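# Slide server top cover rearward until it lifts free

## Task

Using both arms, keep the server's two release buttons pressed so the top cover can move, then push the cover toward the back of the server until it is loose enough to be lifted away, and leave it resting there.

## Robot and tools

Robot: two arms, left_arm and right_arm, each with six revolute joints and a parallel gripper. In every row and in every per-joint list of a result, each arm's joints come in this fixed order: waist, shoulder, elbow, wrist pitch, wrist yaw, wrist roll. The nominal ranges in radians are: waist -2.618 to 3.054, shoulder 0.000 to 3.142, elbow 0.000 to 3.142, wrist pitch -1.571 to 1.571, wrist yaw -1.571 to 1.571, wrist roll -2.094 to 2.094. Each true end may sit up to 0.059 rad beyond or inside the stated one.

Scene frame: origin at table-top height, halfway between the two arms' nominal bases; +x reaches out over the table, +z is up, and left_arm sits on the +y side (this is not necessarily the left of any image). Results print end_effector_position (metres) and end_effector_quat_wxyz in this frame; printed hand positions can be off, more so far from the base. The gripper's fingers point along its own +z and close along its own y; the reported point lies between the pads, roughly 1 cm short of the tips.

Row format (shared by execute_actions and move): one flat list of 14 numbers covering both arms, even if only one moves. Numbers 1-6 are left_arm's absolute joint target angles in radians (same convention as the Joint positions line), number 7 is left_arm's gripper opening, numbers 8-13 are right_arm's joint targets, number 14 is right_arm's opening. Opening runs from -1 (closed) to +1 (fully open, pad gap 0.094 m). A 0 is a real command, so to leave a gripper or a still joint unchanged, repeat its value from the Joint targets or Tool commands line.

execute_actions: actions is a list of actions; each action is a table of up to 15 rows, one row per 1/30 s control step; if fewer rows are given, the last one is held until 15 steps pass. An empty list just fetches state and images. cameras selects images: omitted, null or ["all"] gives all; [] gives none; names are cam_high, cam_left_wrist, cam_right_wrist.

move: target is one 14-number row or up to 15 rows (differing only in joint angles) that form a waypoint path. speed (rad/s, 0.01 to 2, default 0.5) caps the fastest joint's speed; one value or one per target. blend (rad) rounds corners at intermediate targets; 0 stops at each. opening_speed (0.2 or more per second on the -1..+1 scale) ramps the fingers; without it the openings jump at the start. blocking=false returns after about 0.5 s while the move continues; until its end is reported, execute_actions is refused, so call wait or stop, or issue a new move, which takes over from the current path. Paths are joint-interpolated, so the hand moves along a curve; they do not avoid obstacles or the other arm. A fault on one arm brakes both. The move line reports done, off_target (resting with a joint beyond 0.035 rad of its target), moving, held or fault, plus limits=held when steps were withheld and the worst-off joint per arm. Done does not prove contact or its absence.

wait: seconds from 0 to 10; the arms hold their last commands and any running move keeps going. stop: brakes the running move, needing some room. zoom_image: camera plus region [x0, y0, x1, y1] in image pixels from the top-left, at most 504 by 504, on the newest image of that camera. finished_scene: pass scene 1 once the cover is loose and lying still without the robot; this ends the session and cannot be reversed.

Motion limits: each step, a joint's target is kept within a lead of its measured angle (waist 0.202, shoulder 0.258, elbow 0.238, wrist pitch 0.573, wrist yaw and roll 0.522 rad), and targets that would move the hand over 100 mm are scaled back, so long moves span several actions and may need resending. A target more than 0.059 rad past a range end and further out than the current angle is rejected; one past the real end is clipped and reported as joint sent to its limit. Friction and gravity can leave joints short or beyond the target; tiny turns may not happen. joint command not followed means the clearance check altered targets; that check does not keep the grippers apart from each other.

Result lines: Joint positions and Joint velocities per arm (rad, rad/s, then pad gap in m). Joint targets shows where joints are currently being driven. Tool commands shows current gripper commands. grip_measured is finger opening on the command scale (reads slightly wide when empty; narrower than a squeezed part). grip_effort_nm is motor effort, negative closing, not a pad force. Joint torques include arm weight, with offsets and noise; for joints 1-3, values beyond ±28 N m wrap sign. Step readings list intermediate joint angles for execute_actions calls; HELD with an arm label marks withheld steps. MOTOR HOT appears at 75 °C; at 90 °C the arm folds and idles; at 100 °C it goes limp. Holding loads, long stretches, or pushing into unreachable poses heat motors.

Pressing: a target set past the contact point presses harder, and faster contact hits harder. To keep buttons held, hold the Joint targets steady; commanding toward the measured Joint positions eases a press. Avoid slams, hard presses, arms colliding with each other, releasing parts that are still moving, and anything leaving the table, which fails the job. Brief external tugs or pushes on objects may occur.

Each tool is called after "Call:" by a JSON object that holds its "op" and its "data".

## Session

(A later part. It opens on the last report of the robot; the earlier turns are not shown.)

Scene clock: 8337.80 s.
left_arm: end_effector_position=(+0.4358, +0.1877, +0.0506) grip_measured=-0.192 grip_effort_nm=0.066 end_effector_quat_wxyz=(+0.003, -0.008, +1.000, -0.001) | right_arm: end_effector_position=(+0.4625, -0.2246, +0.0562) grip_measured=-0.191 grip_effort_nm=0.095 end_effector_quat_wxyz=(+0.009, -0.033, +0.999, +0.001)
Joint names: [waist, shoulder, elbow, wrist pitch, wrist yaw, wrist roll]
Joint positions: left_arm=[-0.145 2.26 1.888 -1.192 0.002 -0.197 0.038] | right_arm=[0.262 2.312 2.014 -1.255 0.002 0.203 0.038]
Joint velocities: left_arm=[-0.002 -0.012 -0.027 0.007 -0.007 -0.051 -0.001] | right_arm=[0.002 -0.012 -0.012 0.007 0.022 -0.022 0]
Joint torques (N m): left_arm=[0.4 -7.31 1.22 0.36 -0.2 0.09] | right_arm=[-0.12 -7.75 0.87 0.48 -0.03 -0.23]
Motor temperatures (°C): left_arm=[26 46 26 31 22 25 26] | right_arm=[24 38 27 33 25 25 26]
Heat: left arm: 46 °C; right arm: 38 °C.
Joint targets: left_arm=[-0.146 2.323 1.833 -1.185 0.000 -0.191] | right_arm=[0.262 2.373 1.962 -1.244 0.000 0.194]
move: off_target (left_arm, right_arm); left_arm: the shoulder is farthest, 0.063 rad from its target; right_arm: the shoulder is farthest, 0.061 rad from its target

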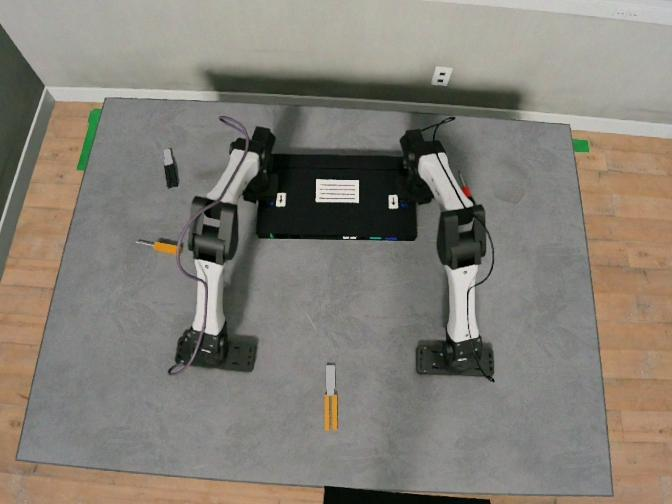

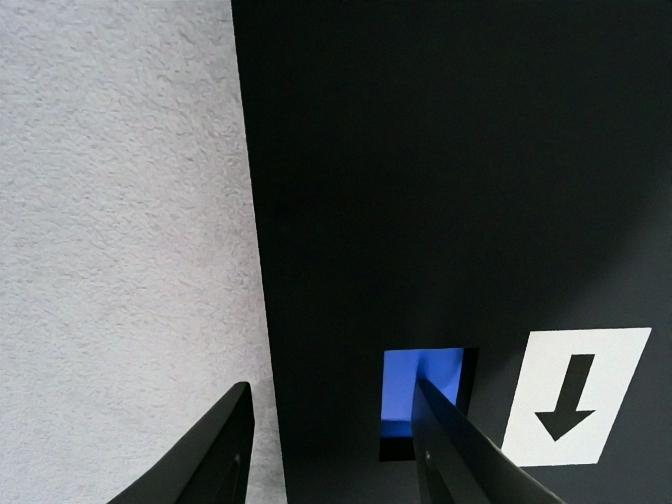

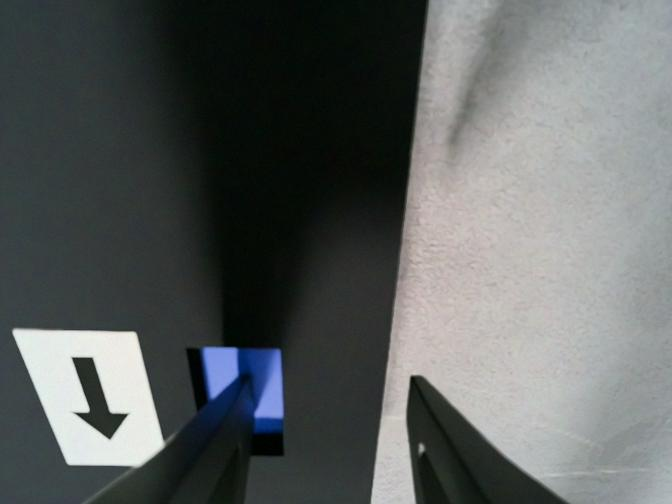

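Call:
{"op": "move", "data": {"target": [-0.1455, 2.3234, 1.8327, -1.185, 0, -0.1905, -0.36, 0.262, 2.3727, 1.9614, -1.244, 0, 0.1935, -0.36], "opening_speed": 0.4, "cameras": ["cam_left_wrist", "cam_right_wrist"]}}

Call:
{"op": "move", "data": {"target": [-0.1455, 2.3234, 1.8327, -1.185, 0, -0.1905, -0.42, 0.262, 2.3727, 1.9614, -1.244, 0, 0.1935, -0.42], "opening_speed": 0.3, "cameras": ["cam_left_wrist", "cam_right_wrist"]}}

Scene clock: 8347.70 s.
left_arm: end_effector_position=(+0.4361, +0.1851, +0.0504) grip_measured=-0.357 grip_effort_nm=-0.193 end_effector_quat_wxyz=(+0.003, -0.008, +1.000, -0.010) | right_arm: end_effector_position=(+0.4625, -0.2218, +0.0562) grip_measured=-0.357 grip_effort_nm=-0.110 end_effector_quat_wxyz=(+0.009, -0.033, +0.999, +0.009)
Joint names: [waist, shoulder, elbow, wrist pitch, wrist yaw, wrist roll]
Joint positions: left_arm=[-0.145 2.26 1.888 -1.187 0.018 -0.196 0.03] | right_arm=[0.262 2.312 2.014 -1.252 -0.013 0.202 0.03]
Joint velocities: left_arm=[-0.017 0.012 0.002 -0.022 0.022 -0.081 0] | right_arm=[0.012 -0.017 -0.002 -0.066 -0.081 0.022 -0.001]
Joint torques (N m): left_arm=[0.36 -7.35 1.36 0.31 -0.36 0.07] | right_arm=[-0.12 -7.71 0.83 0.42 0.11 -0.23]
Motor temperatures (°C): left_arm=[26 45 26 31 22 25 26] | right_arm=[24 37 27 33 25 25 26]
Heat: left arm: 45 °C; right arm: 37 °C.
Joint targets: left_arm=[-0.145 2.323 1.833 -1.185 0.000 -0.190] | right_arm=[0.262 2.373 1.962 -1.244 0.000 0.193]
move: off_target (left_arm, right_arm); left_arm: the shoulder is farthest, 0.063 rad from its target; right_arm: the shoulder is farthest, 0.061 rad from its target
Images, in order (width x height): cam_left_wrist 672x504, cam_right_wrist 672x504.

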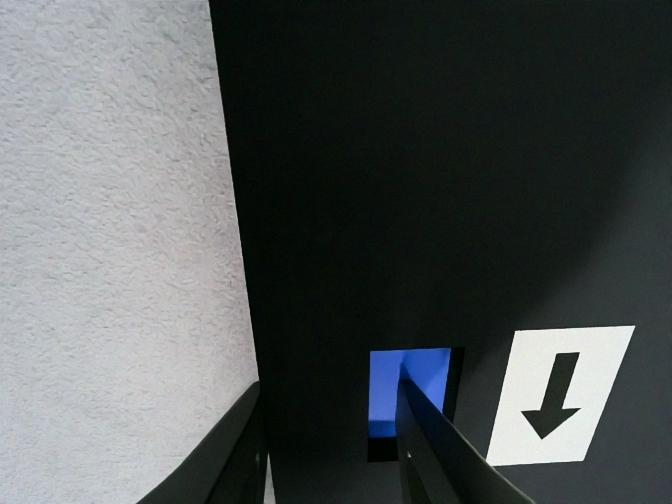

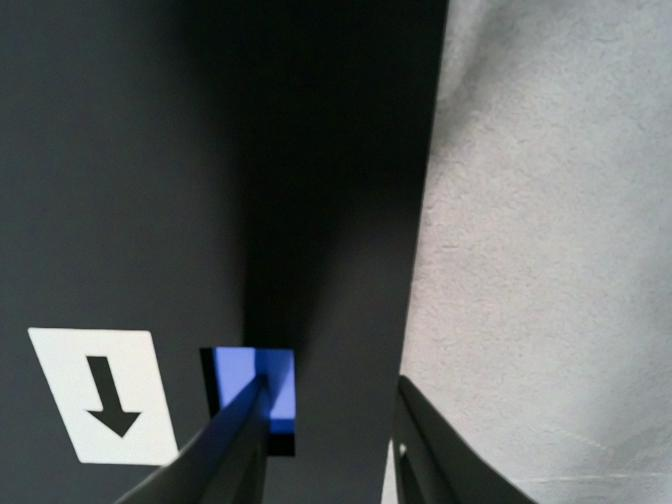

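Scene clock: 8348.20 s.
left_arm: end_effector_position=(+0.4361, +0.1864, +0.0504) grip_measured=-0.416 grip_effort_nm=-0.222 end_effector_quat_wxyz=(+0.003, -0.009, +1.000, -0.010) | right_arm: end_effector_position=(+0.4628, -0.2230, +0.0562) grip_measured=-0.417 grip_effort_nm=-0.125 end_effector_quat_wxyz=(+0.009, -0.033, +0.999, +0.007)
Joint names: [waist, shoulder, elbow, wrist pitch, wrist yaw, wrist roll]
Joint positions: left_arm=[-0.142 2.26 1.888 -1.189 0.018 -0.196 0.027] | right_arm=[0.261 2.312 2.014 -1.252 -0.009 0.202 0.027]
Joint velocities: left_arm=[-0.037 0.007 -0.002 0.007 -0.007 0.037 0] | right_arm=[-0.007 -0.012 0.012 0.081 -0.051 0.007 -0.001]
Joint torques (N m): left_arm=[0.09 -7.34 1.37 0.32 -0.35 0.07] | right_arm=[0.1 -7.71 0.88 0.36 0.06 -0.21]
Motor temperatures (°C): left_arm=[26 44 26 31 22 25 26] | right_arm=[24 37 27 33 25 25 26]
Heat: left arm: 44 °C; right arm: 37 °C.
Joint targets: left_arm=[-0.145 2.323 1.833 -1.185 0.000 -0.190] | right_arm=[0.262 2.373 1.962 -1.244 0.000 0.193]
move: off_target (left_arm, right_arm); left_arm: the shoulder is farthest, 0.063 rad from its target; right_arm: the shoulder is farthest, 0.061 rad from its target
Images, in order (width x height): cam_left_wrist 672x504, cam_right_wrist 672x504.

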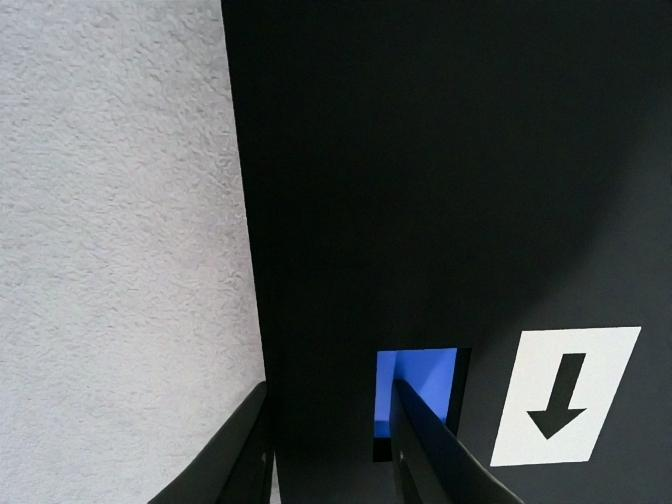

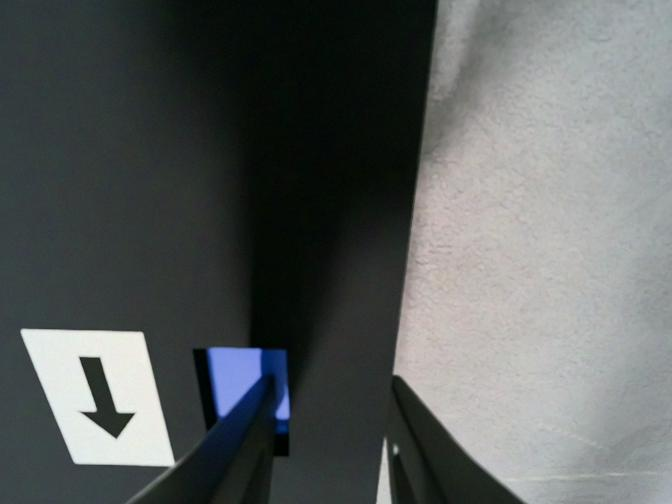

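Call:
{"op": "move", "data": {"target": [-0.1425, 2.3234, 1.8327, -1.185, 0, -0.1905, -0.48, 0.260, 2.3727, 1.9614, -1.244, 0, 0.1935, -0.48], "opening_speed": 0.3, "cameras": []}}

Call:
{"op": "move", "data": {"target": [-0.1425, 2.3234, 1.8327, -1.185, 0, -0.1905, -0.54, 0.260, 2.3727, 1.9614, -1.244, 0, 0.1935, -0.54], "opening_speed": 0.3, "cameras": ["cam_left_wrist", "cam_right_wrist"]}}

Scene clock: 8359.80 s.
left_arm: end_effector_position=(+0.4361, +0.1877, +0.0506) grip_measured=-0.476 grip_effort_nm=-0.217 end_effector_quat_wxyz=(+0.003, -0.010, +1.000, -0.009) | right_arm: end_effector_position=(+0.4629, -0.2244, +0.0562) grip_measured=-0.477 grip_effort_nm=-0.125 end_effector_quat_wxyz=(+0.009, -0.032, +0.999, +0.004)
Joint names: [waist, shoulder, elbow, wrist pitch, wrist yaw, wrist roll]
Joint positions: left_arm=[-0.14 2.26 1.888 -1.189 0.016 -0.196 0.025] | right_arm=[0.26 2.312 2.014 -1.253 -0.004 0.202 0.025]
Joint velocities: left_arm=[-0.007 -0.002 -0.007 -0.051 0.11 -0.051 -0.001] | right_arm=[0.002 -0.012 -0.002 0.007 -0.051 -0.007 0]
Joint torques (N m): left_arm=[0.18 -7.31 1.33 0.33 -0.33 0.07] | right_arm=[-0.01 -7.68 0.9 0.44 -0.02 -0.21]
Motor temperatures (°C): left_arm=[26 43 26 30 22 25 26] | right_arm=[24 37 26 33 25 25 26]
Heat: left arm: 43 °C; right arm: 37 °C.
Joint targets: left_arm=[-0.142 2.323 1.833 -1.185 0.000 -0.190] | right_arm=[0.260 2.373 1.962 -1.244 0.000 0.193]
move: off_target (left_arm, right_arm); left_arm: the shoulder is farthest, 0.063 rad from its target; right_arm: the shoulder is farthest, 0.061 rad from its target
No camera images: "cameras" was empty.

Scene clock: 8360.30 s.
left_arm: end_effector_position=(+0.4361, +0.1884, +0.0506) grip_measured=-0.536 grip_effort_nm=-0.549 end_effector_quat_wxyz=(+0.003, -0.011, +1.000, -0.008) | right_arm: end_effector_position=(+0.4629, -0.2249, +0.0562) grip_measured=-0.539 grip_effort_nm=-0.725 end_effector_quat_wxyz=(+0.009, -0.032, +0.999, +0.004)
Joint names: [waist, shoulder, elbow, wrist pitch, wrist yaw, wrist roll]
Joint positions: left_arm=[-0.138 2.26 1.888 -1.19 0.015 -0.196 0.022] | right_arm=[0.259 2.312 2.014 -1.253 -0.004 0.202 0.022]
Joint velocities: left_arm=[-0.027 -0.007 -0.012 -0.051 0.037 -0.022 0.004] | right_arm=[0.002 0.012 -0.012 0.037 0.051 -0.007 0.012]
Joint torques (N m): left_arm=[0.08 -7.3 1.39 0.33 -0.32 0.08] | right_arm=[-0.03 -7.72 0.84 0.42 -0.02 -0.22]
Motor temperatures (°C): left_arm=[26 43 26 30 22 25 26] | right_arm=[24 36 26 33 25 25 26]
Heat: left arm: 43 °C; right arm: 36 °C.
Joint targets: left_arm=[-0.143 2.324 1.833 -1.185 0.000 -0.190] | right_arm=[0.260 2.373 1.962 -1.244 0.000 0.193]
move: off_target (left_arm, right_arm); left_arm: the shoulder is farthest, 0.063 rad from its target; right_arm: the shoulder is farthest, 0.061 rad from its target
Images, in order (width x height): cam_left_wrist 672x504, cam_right_wrist 672x504.

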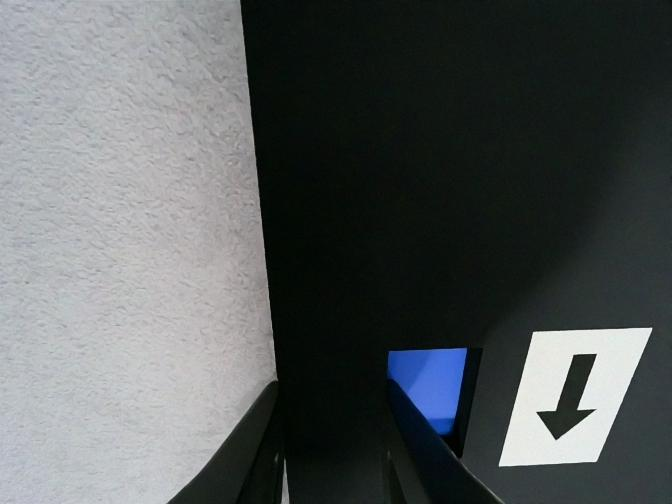

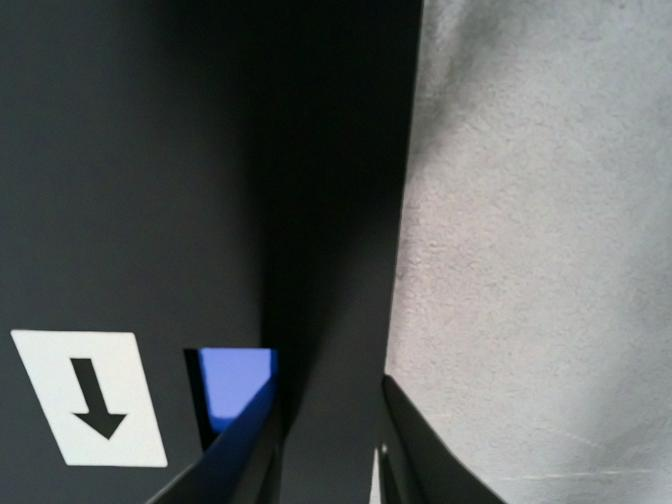

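Call:
{"op": "move", "data": {"target": [-0.1405, 2.3234, 1.8327, -1.185, 0, -0.1905, -0.66, 0.260, 2.3727, 1.9614, -1.244, 0, 0.1935, -0.66], "opening_speed": 0.3, "cameras": ["cam_high", "cam_left_wrist", "cam_right_wrist"]}}

Call:
{"op": "zoom_image", "data": {"camera": "cam_right_wrist", "region": [180, 310, 420, 490]}}

Call:
{"op": "zoom_image", "data": {"camera": "cam_left_wrist", "region": [240, 310, 480, 490]}}

Scene clock: 8370.37 s.
left_arm: end_effector_position=(+0.4361, +0.1884, +0.0506) grip_measured=-0.554 grip_effort_nm=-1.048 end_effector_quat_wxyz=(+0.003, -0.011, +1.000, -0.008) | right_arm: end_effector_position=(+0.4629, -0.2249, +0.0562) grip_measured=-0.544 grip_effort_nm=-1.004 end_effector_quat_wxyz=(+0.009, -0.032, +0.999, +0.004)
Joint names: [waist, shoulder, elbow, wrist pitch, wrist yaw, wrist roll]
Joint positions: left_arm=[-0.138 2.26 1.888 -1.19 0.015 -0.196 0.021] | right_arm=[0.259 2.312 2.014 -1.253 -0.004 0.202 0.021]
Joint velocities: left_arm=[-0.012 -0.027 0.007 0.081 0.11 -0.051 -0.001] | right_arm=[-0.012 0.007 -0.012 0.037 -0.022 0.022 0]
Joint torques (N m): left_arm=[0.28 -7.21 1.37 0.33 -0.31 0.07] | right_arm=[-0.05 -7.65 0.79 0.43 0.01 -0.16]
Motor temperatures (°C): left_arm=[26 42 26 30 22 25 27] | right_arm=[24 36 26 33 25 25 27]
Heat: left arm: 42 °C; right arm: 36 °C.
Joint targets: left_arm=[-0.141 2.324 1.833 -1.185 0.000 -0.190] | right_arm=[0.260 2.373 1.962 -1.244 0.000 0.193]
move: off_target (left_arm, right_arm); left_arm: the shoulder is farthest, 0.063 rad from its target; right_arm: the shoulder is farthest, 0.061 rad from its target

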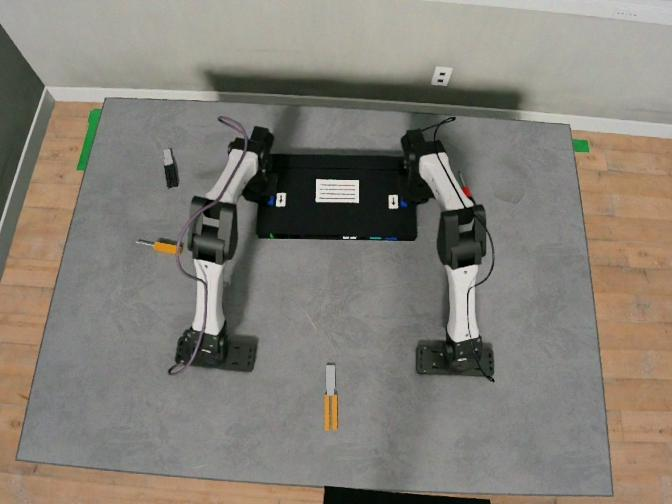

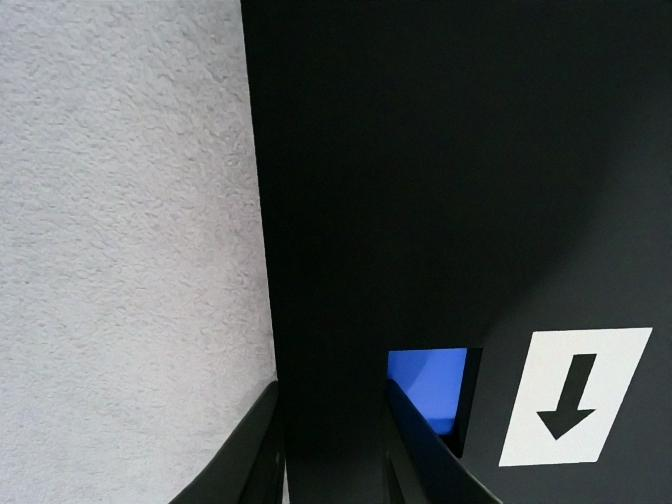

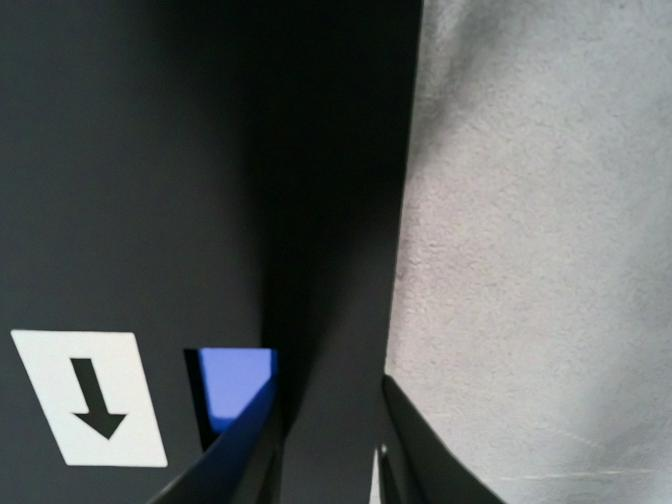

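Scaled by 2.100 from the camera's 672x504 image, which has a finer 960x720 frame.

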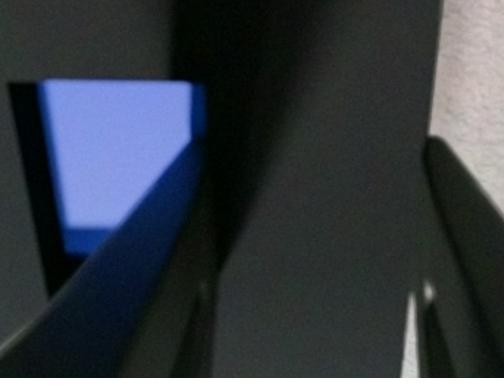

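Scaled by 2.100 from the camera's 672x504 image, which has a finer 960x720 frame.

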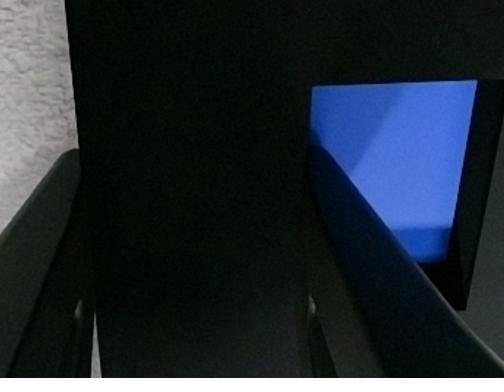

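Call:
{"op": "move", "data": {"target": [-0.1405, 2.2598, 1.8687, -1.1677, 0, -0.1905, -0.66, 0.260, 2.3091, 1.9979, -1.2285, 0, 0.1935, -0.66], "speed": 0.1, "cameras": ["cam_left_wrist", "cam_right_wrist"]}}

Call:
{"op": "zoom_image", "data": {"camera": "cam_right_wrist", "region": [180, 310, 420, 490]}}

Call:
{"op": "zoom_image", "data": {"camera": "cam_left_wrist", "region": [240, 310, 480, 490]}}

Scene clock: 8379.53 s.
left_arm: end_effector_position=(+0.4366, +0.1883, +0.0519) grip_measured=-0.554 grip_effort_nm=-1.057 end_effector_quat_wxyz=(+0.005, -0.011, +1.000, -0.009) | right_arm: end_effector_position=(+0.4635, -0.2247, +0.0584) grip_measured=-0.545 grip_effort_nm=-1.009 end_effector_quat_wxyz=(+0.012, -0.032, +0.999, +0.005)
Joint names: [waist, shoulder, elbow, wrist pitch, wrist yaw, wrist roll]
Joint positions: left_arm=[-0.138 2.257 1.888 -1.189 0.015 -0.196 0.021] | right_arm=[0.259 2.307 2.014 -1.252 -0.004 0.202 0.021]
Joint velocities: left_arm=[-0.002 -0.007 0.007 -0.022 0.051 -0.037 0] | right_arm=[-0.022 -0.002 0.002 -0.066 -0.007 -0.037 0]
Joint torques (N m): left_arm=[0.25 -12.98 4.77 0.51 -0.32 0.07] | right_arm=[0.03 -13.33 3.75 0.61 0 -0.21]
Motor temperatures (°C): left_arm=[26 42 26 30 22 25 27] | right_arm=[24 36 26 32 25 25 27]
Heat: left arm: 42 °C; right arm: 36 °C.
Joint targets: left_arm=[-0.141 2.260 1.869 -1.168 0.000 -0.190] | right_arm=[0.260 2.309 1.998 -1.229 0.000 0.193]
move: done
Images, in order (width x height): cam_left_wrist 672x504, cam_right_wrist 672x504.

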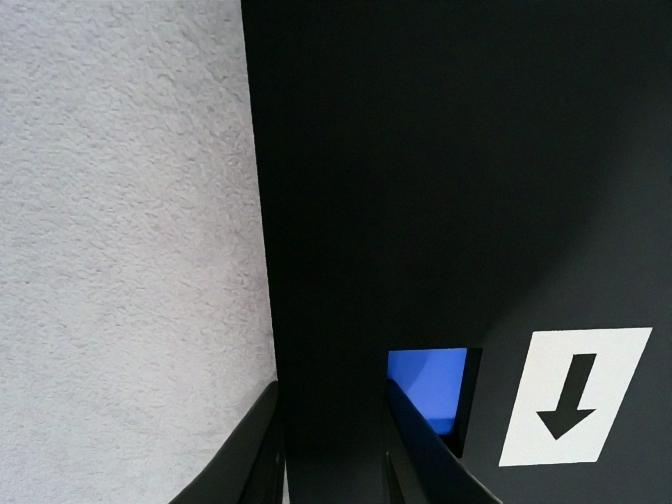

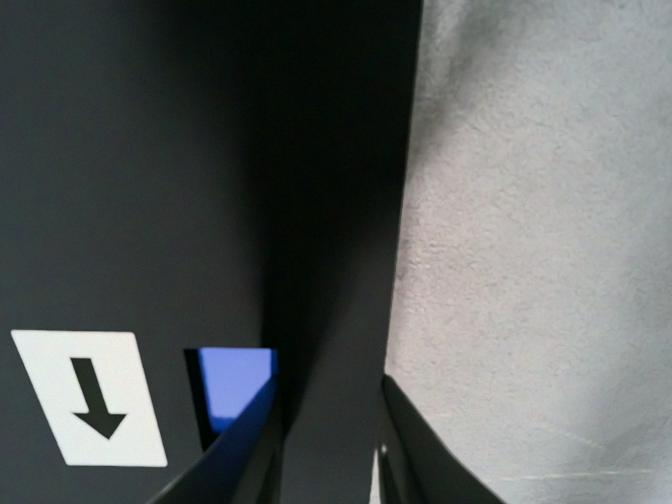

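Scaled by 2.100 from the camera's 672x504 image, which has a finer 960x720 frame.

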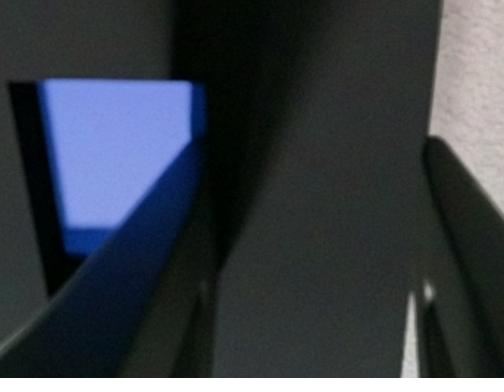

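Scaled by 2.100 from the camera's 672x504 image, which has a finer 960x720 frame.

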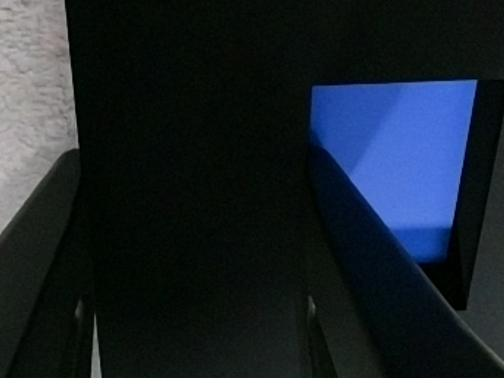

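Call:
{"op": "move", "data": {"target": [[-0.1469, 2.2125, 1.8016, -1.1396, 0, -0.1969, -0.66, 0.2659, 2.2572, 1.9212, -1.1953, 0, 0.1994, -0.66], [-0.1534, 2.1704, 1.7314, -1.1115, 0, -0.2034, -0.66, 0.2719, 2.2106, 1.8413, -1.1620, 0, 0.2054, -0.66]], "speed": 0.1, "cameras": ["cam_high", "cam_left_wrist", "cam_right_wrist"]}}

Call:
{"op": "zoom_image", "data": {"camera": "cam_right_wrist", "region": [180, 310, 420, 490]}}

Call:
{"op": "zoom_image", "data": {"camera": "cam_left_wrist", "region": [240, 310, 480, 490]}}

Call:
{"op": "zoom_image", "data": {"camera": "cam_high", "region": [230, 110, 450, 260]}}

Scene clock: 8417.57 s.
left_arm: end_effector_position=(+0.4354, +0.1887, +0.0523) grip_measured=-0.555 grip_effort_nm=-1.053 end_effector_quat_wxyz=(+0.038, -0.014, +0.999, -0.014) | right_arm: end_effector_position=(+0.4623, -0.2251, +0.0591) grip_measured=-0.546 grip_effort_nm=-1.009 end_effector_quat_wxyz=(+0.045, -0.030, +0.998, +0.012)
Joint names: [waist, shoulder, elbow, wrist pitch, wrist yaw, wrist roll]
Joint positions: left_arm=[-0.138 2.181 1.762 -1.072 0.014 -0.202 0.021] | right_arm=[0.259 2.224 1.874 -1.127 -0.003 0.205 0.021]
Joint velocities: left_arm=[0.012 -0.007 -0.012 -0.022 -0.022 0.095 0] | right_arm=[0.012 0.002 0.007 0.022 -0.007 -0.081 0]
Joint torques (N m): left_arm=[-1.05 -13.81 3.64 0.02 -0.32 0.01] | right_arm=[1.25 -14.32 2.62 0.06 -0.01 -0.08]
Motor temperatures (°C): left_arm=[26 53 27 29 22 25 28] | right_arm=[24 45 27 32 25 25 28]
Heat: left arm: 53 °C; right arm: 45 °C.
Joint targets: left_arm=[-0.153 2.170 1.731 -1.112 0.000 -0.203] | right_arm=[0.272 2.211 1.841 -1.162 0.000 0.205]
move: off_target (left_arm); left_arm: the wrist pitch is farthest, 0.040 rad from its target

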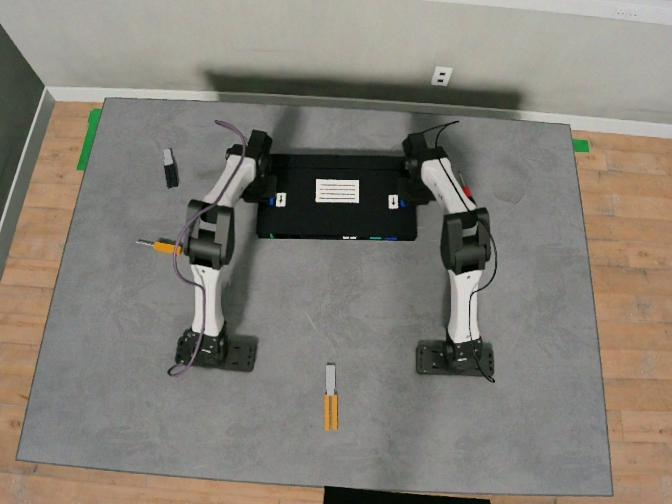

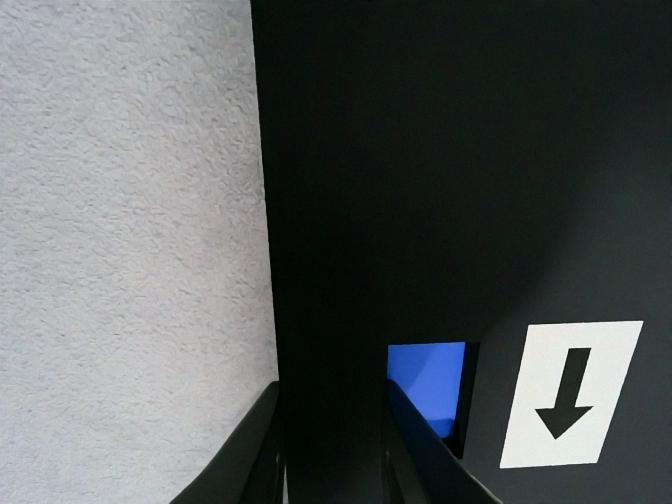

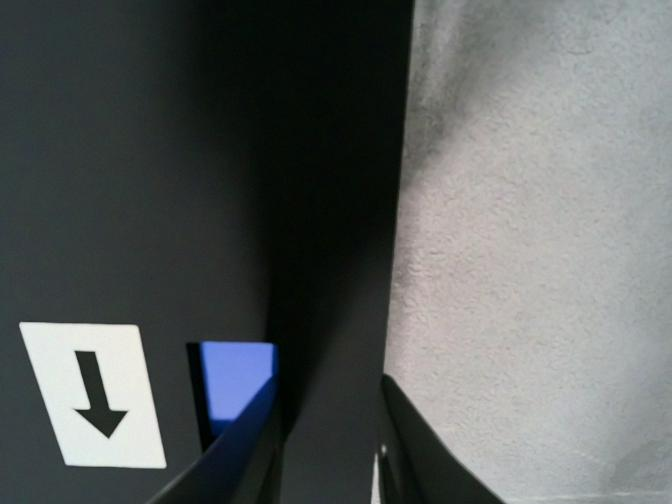

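Scaled by 2.100 from the camera's 672x504 image, which has a finer 960x720 frame.

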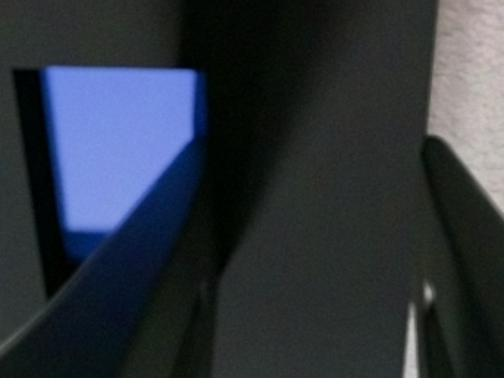

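Scaled by 2.100 from the camera's 672x504 image, which has a finer 960x720 frame.

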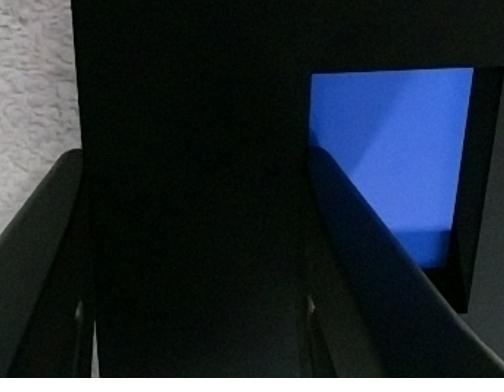

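Scaled by 2.291 from the camera's 672x504 image, which has a finer 960x720 frame.

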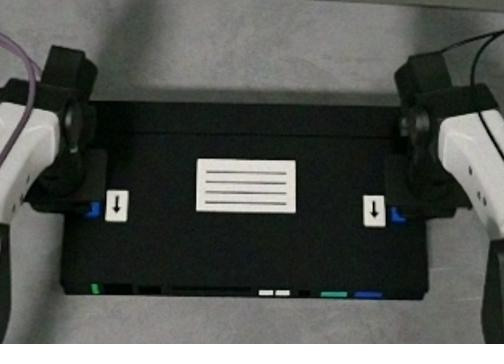

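Call:
{"op": "move", "data": {"target": [[-0.1534, 2.1704, 1.7124, -1.2717, 0, -0.2034, -0.66, 0.2719, 2.2106, 1.8223, -1.3015, 0, 0.2054, -0.66], [-0.1534, 2.1704, 1.6999, -1.3785, 0, -0.2034, -0.66, 0.2719, 2.2106, 1.8098, -1.3945, 0, 0.2054, -0.66]], "speed": 0.15, "cameras": ["cam_high", "cam_left_wrist", "cam_right_wrist"]}}

Call:
{"op": "zoom_image", "data": {"camera": "cam_right_wrist", "region": [180, 310, 420, 490]}}

Call:
{"op": "zoom_image", "data": {"camera": "cam_left_wrist", "region": [240, 310, 480, 490]}}

Call:
{"op": "zoom_image", "data": {"camera": "cam_high", "region": [230, 110, 450, 260]}}

Scene clock: 8436.53 s.
left_arm: end_effector_position=(+0.4225, +0.1886, +0.0518) grip_measured=-0.555 grip_effort_nm=-1.053 end_effector_quat_wxyz=(+0.015, -0.014, +1.000, -0.010) | right_arm: end_effector_position=(+0.4493, -0.2263, +0.0577) grip_measured=-0.546 grip_effort_nm=-1.004 end_effector_quat_wxyz=(+0.022, -0.031, +0.999, +0.009)
Joint names: [waist, shoulder, elbow, wrist pitch, wrist yaw, wrist roll]
Joint positions: left_arm=[-0.144 2.176 1.754 -1.116 0.014 -0.208 0.021] | right_arm=[0.263 2.217 1.861 -1.167 -0.007 0.208 0.021]
Joint velocities: left_arm=[0.002 0.012 0.017 -0.081 -0.081 -0.081 0] | right_arm=[-0.002 0.002 -0.002 -0.007 0.007 -0.051 -0.001]
Joint torques (N m): left_arm=[-0.49 -13.15 1.39 -2.33 -0.31 0.06] | right_arm=[0.8 -13.67 1.03 -2.26 0.04 -0.15]
Motor temperatures (°C): left_arm=[26 58 27 29 22 25 28] | right_arm=[24 46 27 32 25 24 28]
Heat: left arm: 58 °C; right arm: 46 °C.
Joint targets: left_arm=[-0.153 2.170 1.700 -1.379 0.000 -0.203] | right_arm=[0.272 2.211 1.810 -1.394 0.000 0.206]
move: off_target (left_arm, right_arm); left_arm: the wrist pitch is farthest, 0.263 rad from its target; right_arm: the wrist pitch is farthest, 0.228 rad from its target

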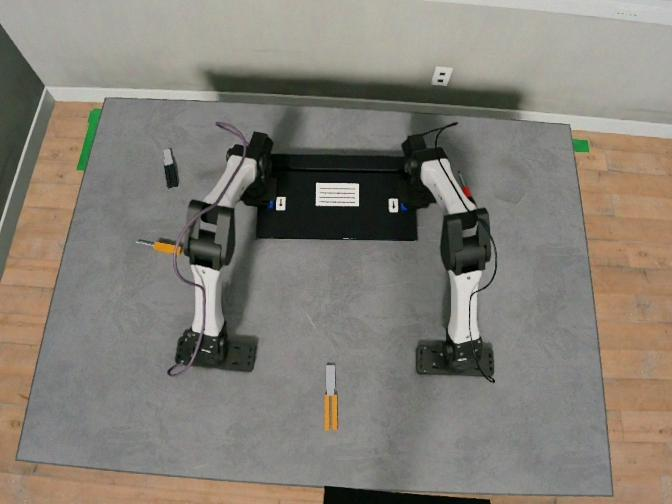

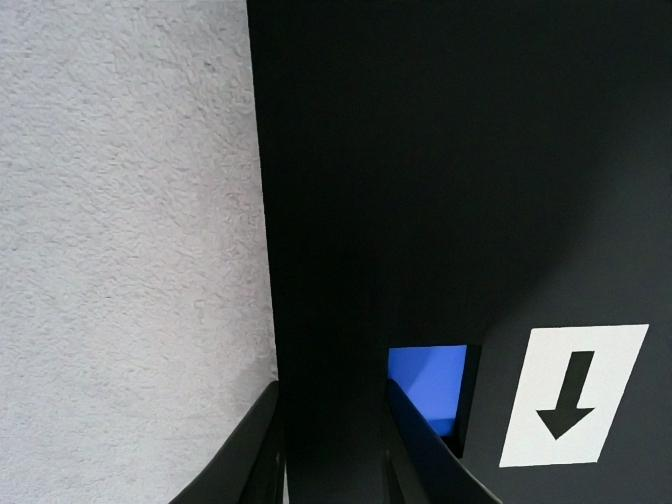

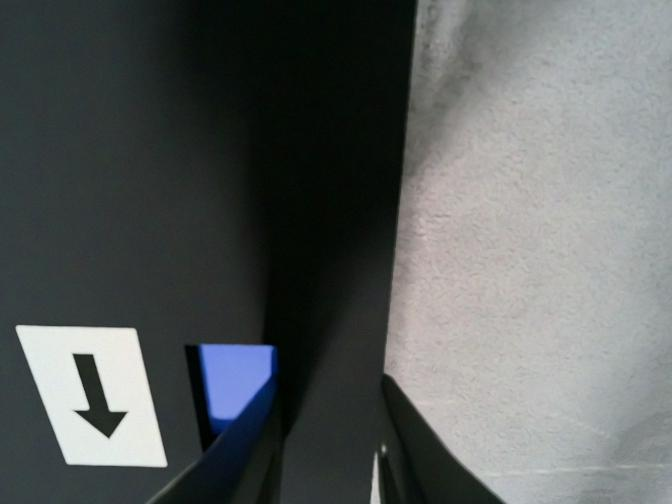

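Scaled by 2.100 from the camera's 672x504 image, which has a finer 960x720 frame.

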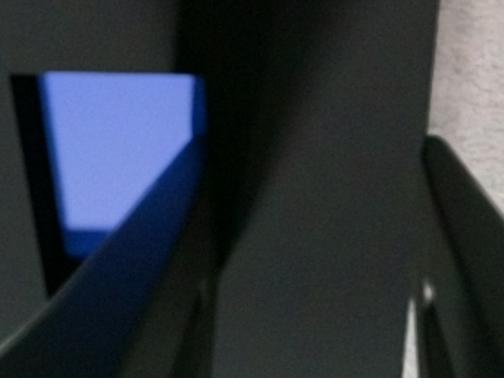

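Scaled by 2.100 from the camera's 672x504 image, which has a finer 960x720 frame.

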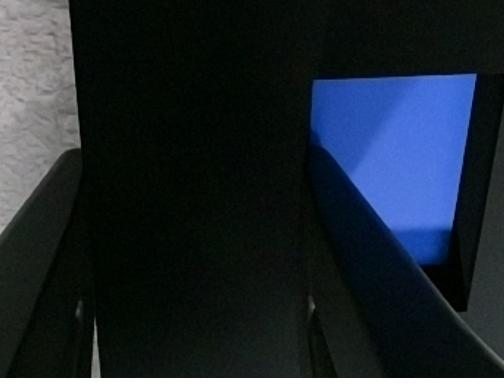

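Scaled by 2.291 from the camera's 672x504 image, which has a finer 960x720 frame.

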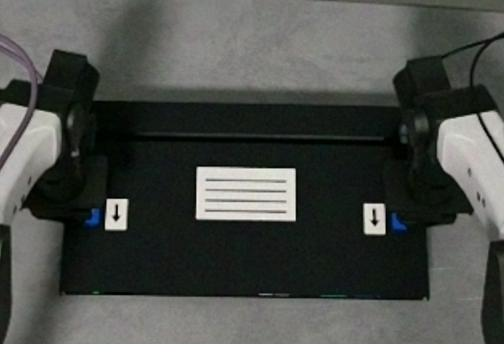

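Call:
{"op": "move", "data": {"target": [-0.1663, 2.0863, 1.5596, -1.3223, 0, -0.2163, -0.66, 0.2838, 2.1174, 1.6501, -1.3280, 0, 0.2173, -0.66], "speed": 0.1, "cameras": ["cam_high", "cam_left_wrist", "cam_right_wrist"]}}

Call:
{"op": "zoom_image", "data": {"camera": "cam_high", "region": [230, 110, 450, 260]}}

Scene clock: 8450.43 s.
left_arm: end_effector_position=(+0.4214, +0.1880, +0.0517) grip_measured=-0.556 grip_effort_nm=-1.053 end_effector_quat_wxyz=(+0.054, -0.015, +0.998, -0.015) | right_arm: end_effector_position=(+0.4476, -0.2262, +0.0577) grip_measured=-0.546 grip_effort_nm=-1.004 end_effector_quat_wxyz=(+0.063, -0.030, +0.997, +0.015)
Joint names: [waist, shoulder, elbow, wrist pitch, wrist yaw, wrist roll]
Joint positions: left_arm=[-0.148 2.098 1.625 -0.986 0.008 -0.215 0.021] | right_arm=[0.268 2.127 1.71 -1.023 0.002 0.214 0.021]
Joint velocities: left_arm=[-0.002 -0.002 0.007 -0.007 -0.022 -0.051 -0.001] | right_arm=[-0.012 -0.017 -0.007 -0.051 -0.051 -0.007 0.001]
Joint torques (N m): left_arm=[-1.31 -13.09 0.66 -2.87 -0.25 0] | right_arm=[1.44 -13.3 0.35 -3.01 -0.05 -0.06]
Motor temperatures (°C): left_arm=[26 60 27 33 22 25 28] | right_arm=[24 47 27 35 25 24 28]
Heat: left arm: 60 °C; right arm: 47 °C.
Joint targets: left_arm=[-0.166 2.087 1.560 -1.317 0.000 -0.216] | right_arm=[0.284 2.117 1.650 -1.328 0.000 0.217]
move: off_target (left_arm, right_arm); left_arm: the wrist pitch is farthest, 0.336 rad from its target; right_arm: the wrist pitch is farthest, 0.305 rad from its target

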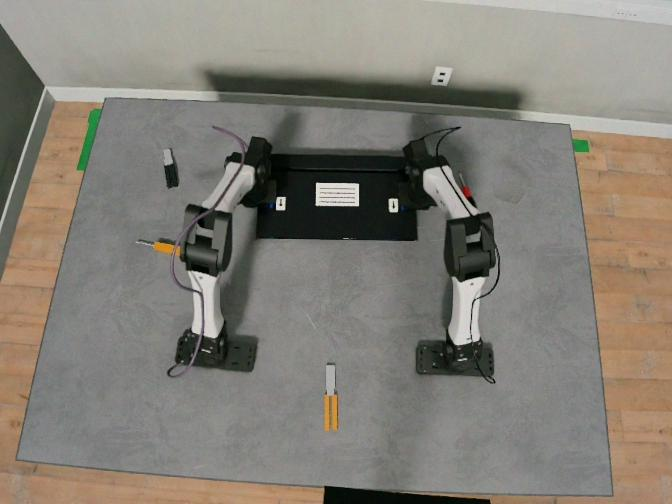

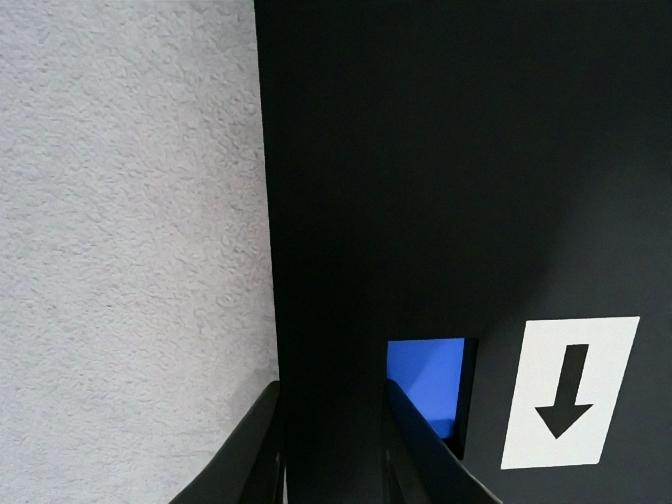

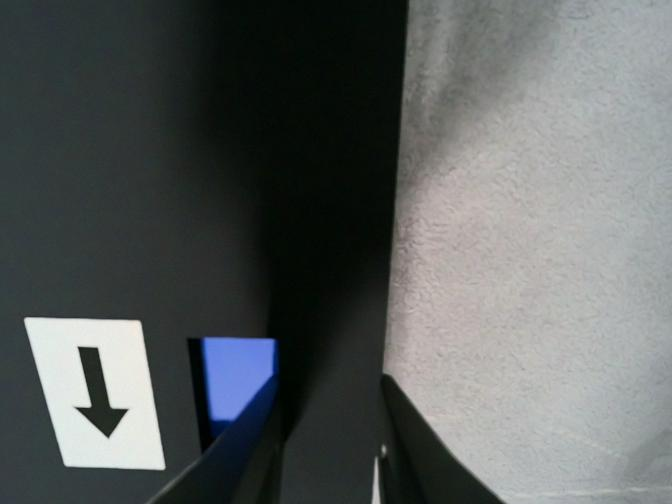

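Scaled by 2.291 from the camera's 672x504 image, which has a finer 960x720 frame.

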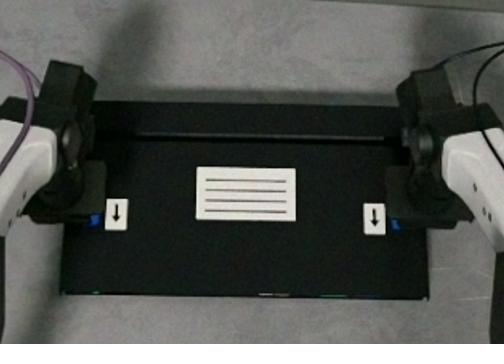

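Call:
{"op": "zoom_image", "data": {"camera": "cam_high", "region": [250, 145, 340, 245]}}

Call:
{"op": "zoom_image", "data": {"camera": "cam_high", "region": [335, 145, 425, 245]}}

Scaled by 5.040 from the camera's 672x504 image, which has a finer 960x720 frame.

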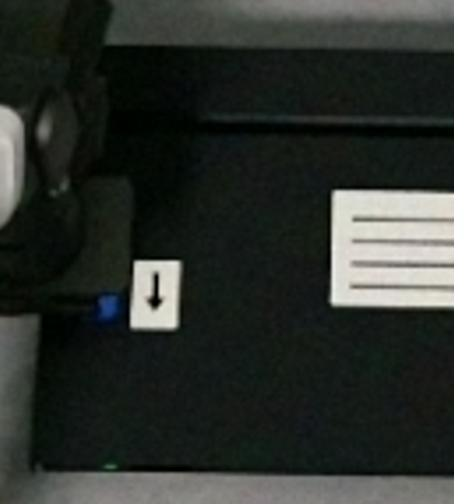

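Scaled by 5.040 from the camera's 672x504 image, which has a finer 960x720 frame.

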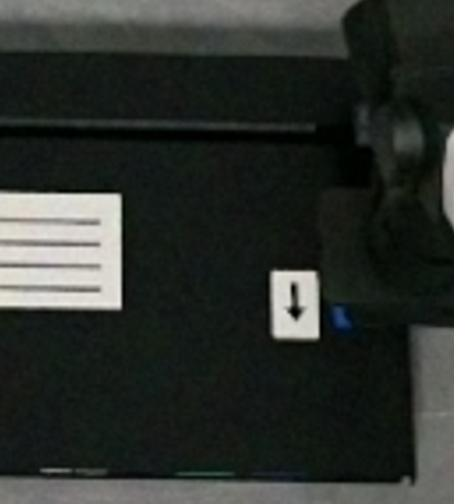

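Call:
{"op": "move", "data": {"target": [-0.168, 2.080, 1.543, -1.385, 0, -0.217, -0.66, 0.286, 2.110, 1.633, -1.395, 0, 0.219, -0.66], "speed": 0.1, "cameras": ["cam_high", "cam_left_wrist", "cam_right_wrist"]}}

Call:
{"op": "zoom_image", "data": {"camera": "cam_high", "region": [230, 110, 450, 260]}}

Scene clock: 8511.67 s.
left_arm: end_effector_position=(+0.4214, +0.1880, +0.0517) grip_measured=-0.556 grip_effort_nm=-1.053 end_effector_quat_wxyz=(+0.054, -0.015, +0.998, -0.015) | right_arm: end_effector_position=(+0.4472, -0.2263, +0.0578) grip_measured=-0.546 grip_effort_nm=-1.004 end_effector_quat_wxyz=(+0.065, -0.030, +0.997, +0.015)
Joint names: [waist, shoulder, elbow, wrist pitch, wrist yaw, wrist roll]
Joint positions: left_arm=[-0.148 2.098 1.625 -0.986 0.008 -0.215 0.021] | right_arm=[0.268 2.123 1.703 -1.017 0.002 0.214 0.021]
Joint velocities: left_arm=[-0.007 -0.032 -0.002 -0.022 -0.037 -0.037 -0.001] | right_arm=[-0.007 -0.007 -0.012 -0.037 -0.007 0.037 -0.001]
Joint torques (N m): left_arm=[-1.17 -13.34 0.29 -2.84 -0.23 -0.02] | right_arm=[1.46 -13.5 0.21 -3.35 0 -0.07]
Motor temperatures (°C): left_arm=[26 62 26 46 22 25 29] | right_arm=[24 50 26 40 25 24 29]
Heat: left arm: 62 °C; right arm: 50 °C.
Joint targets: left_arm=[-0.165 2.083 1.558 -1.315 0.001 -0.217] | right_arm=[0.284 2.111 1.640 -1.355 0.000 0.218]
move: off_target (left_arm, right_arm); left_arm: the wrist pitch is farthest, 0.399 rad from its target; right_arm: the wrist pitch is farthest, 0.378 rad from its target

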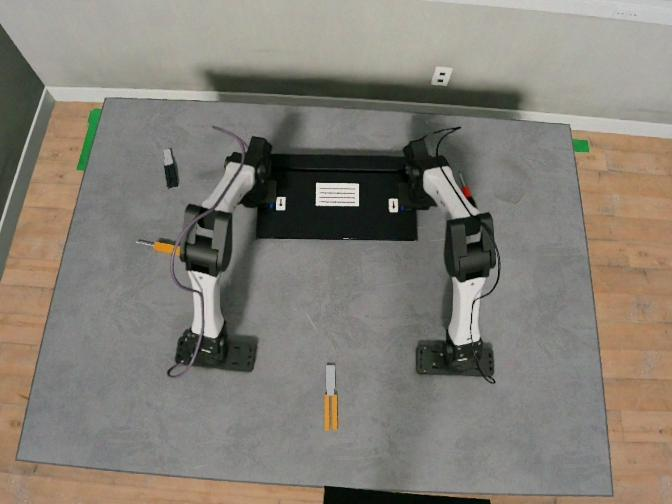

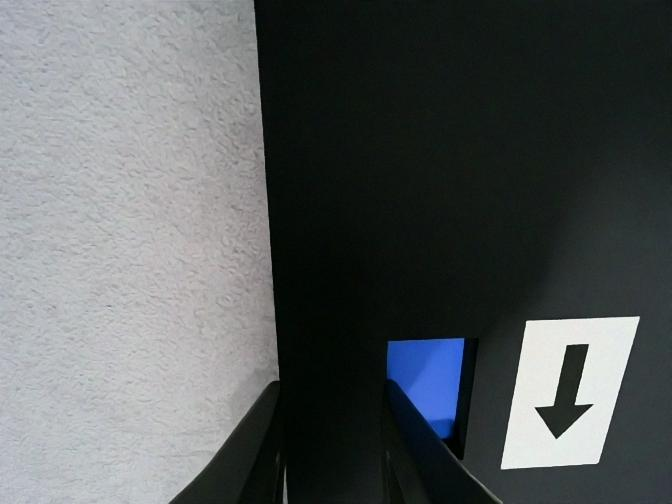

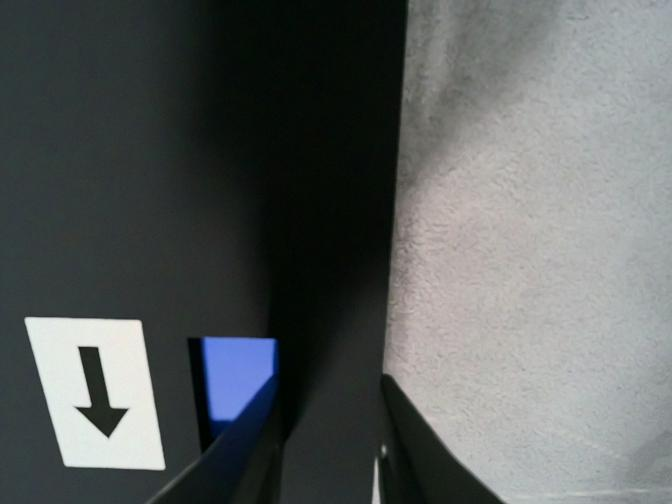

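Scaled by 2.291 from the camera's 672x504 image, which has a finer 960x720 frame.

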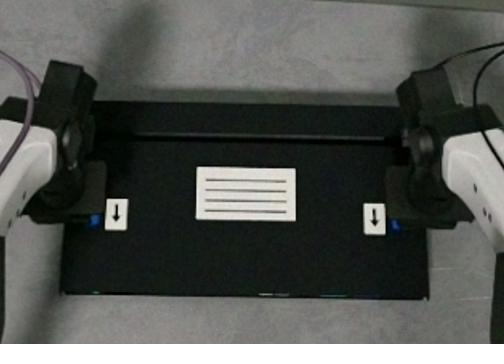

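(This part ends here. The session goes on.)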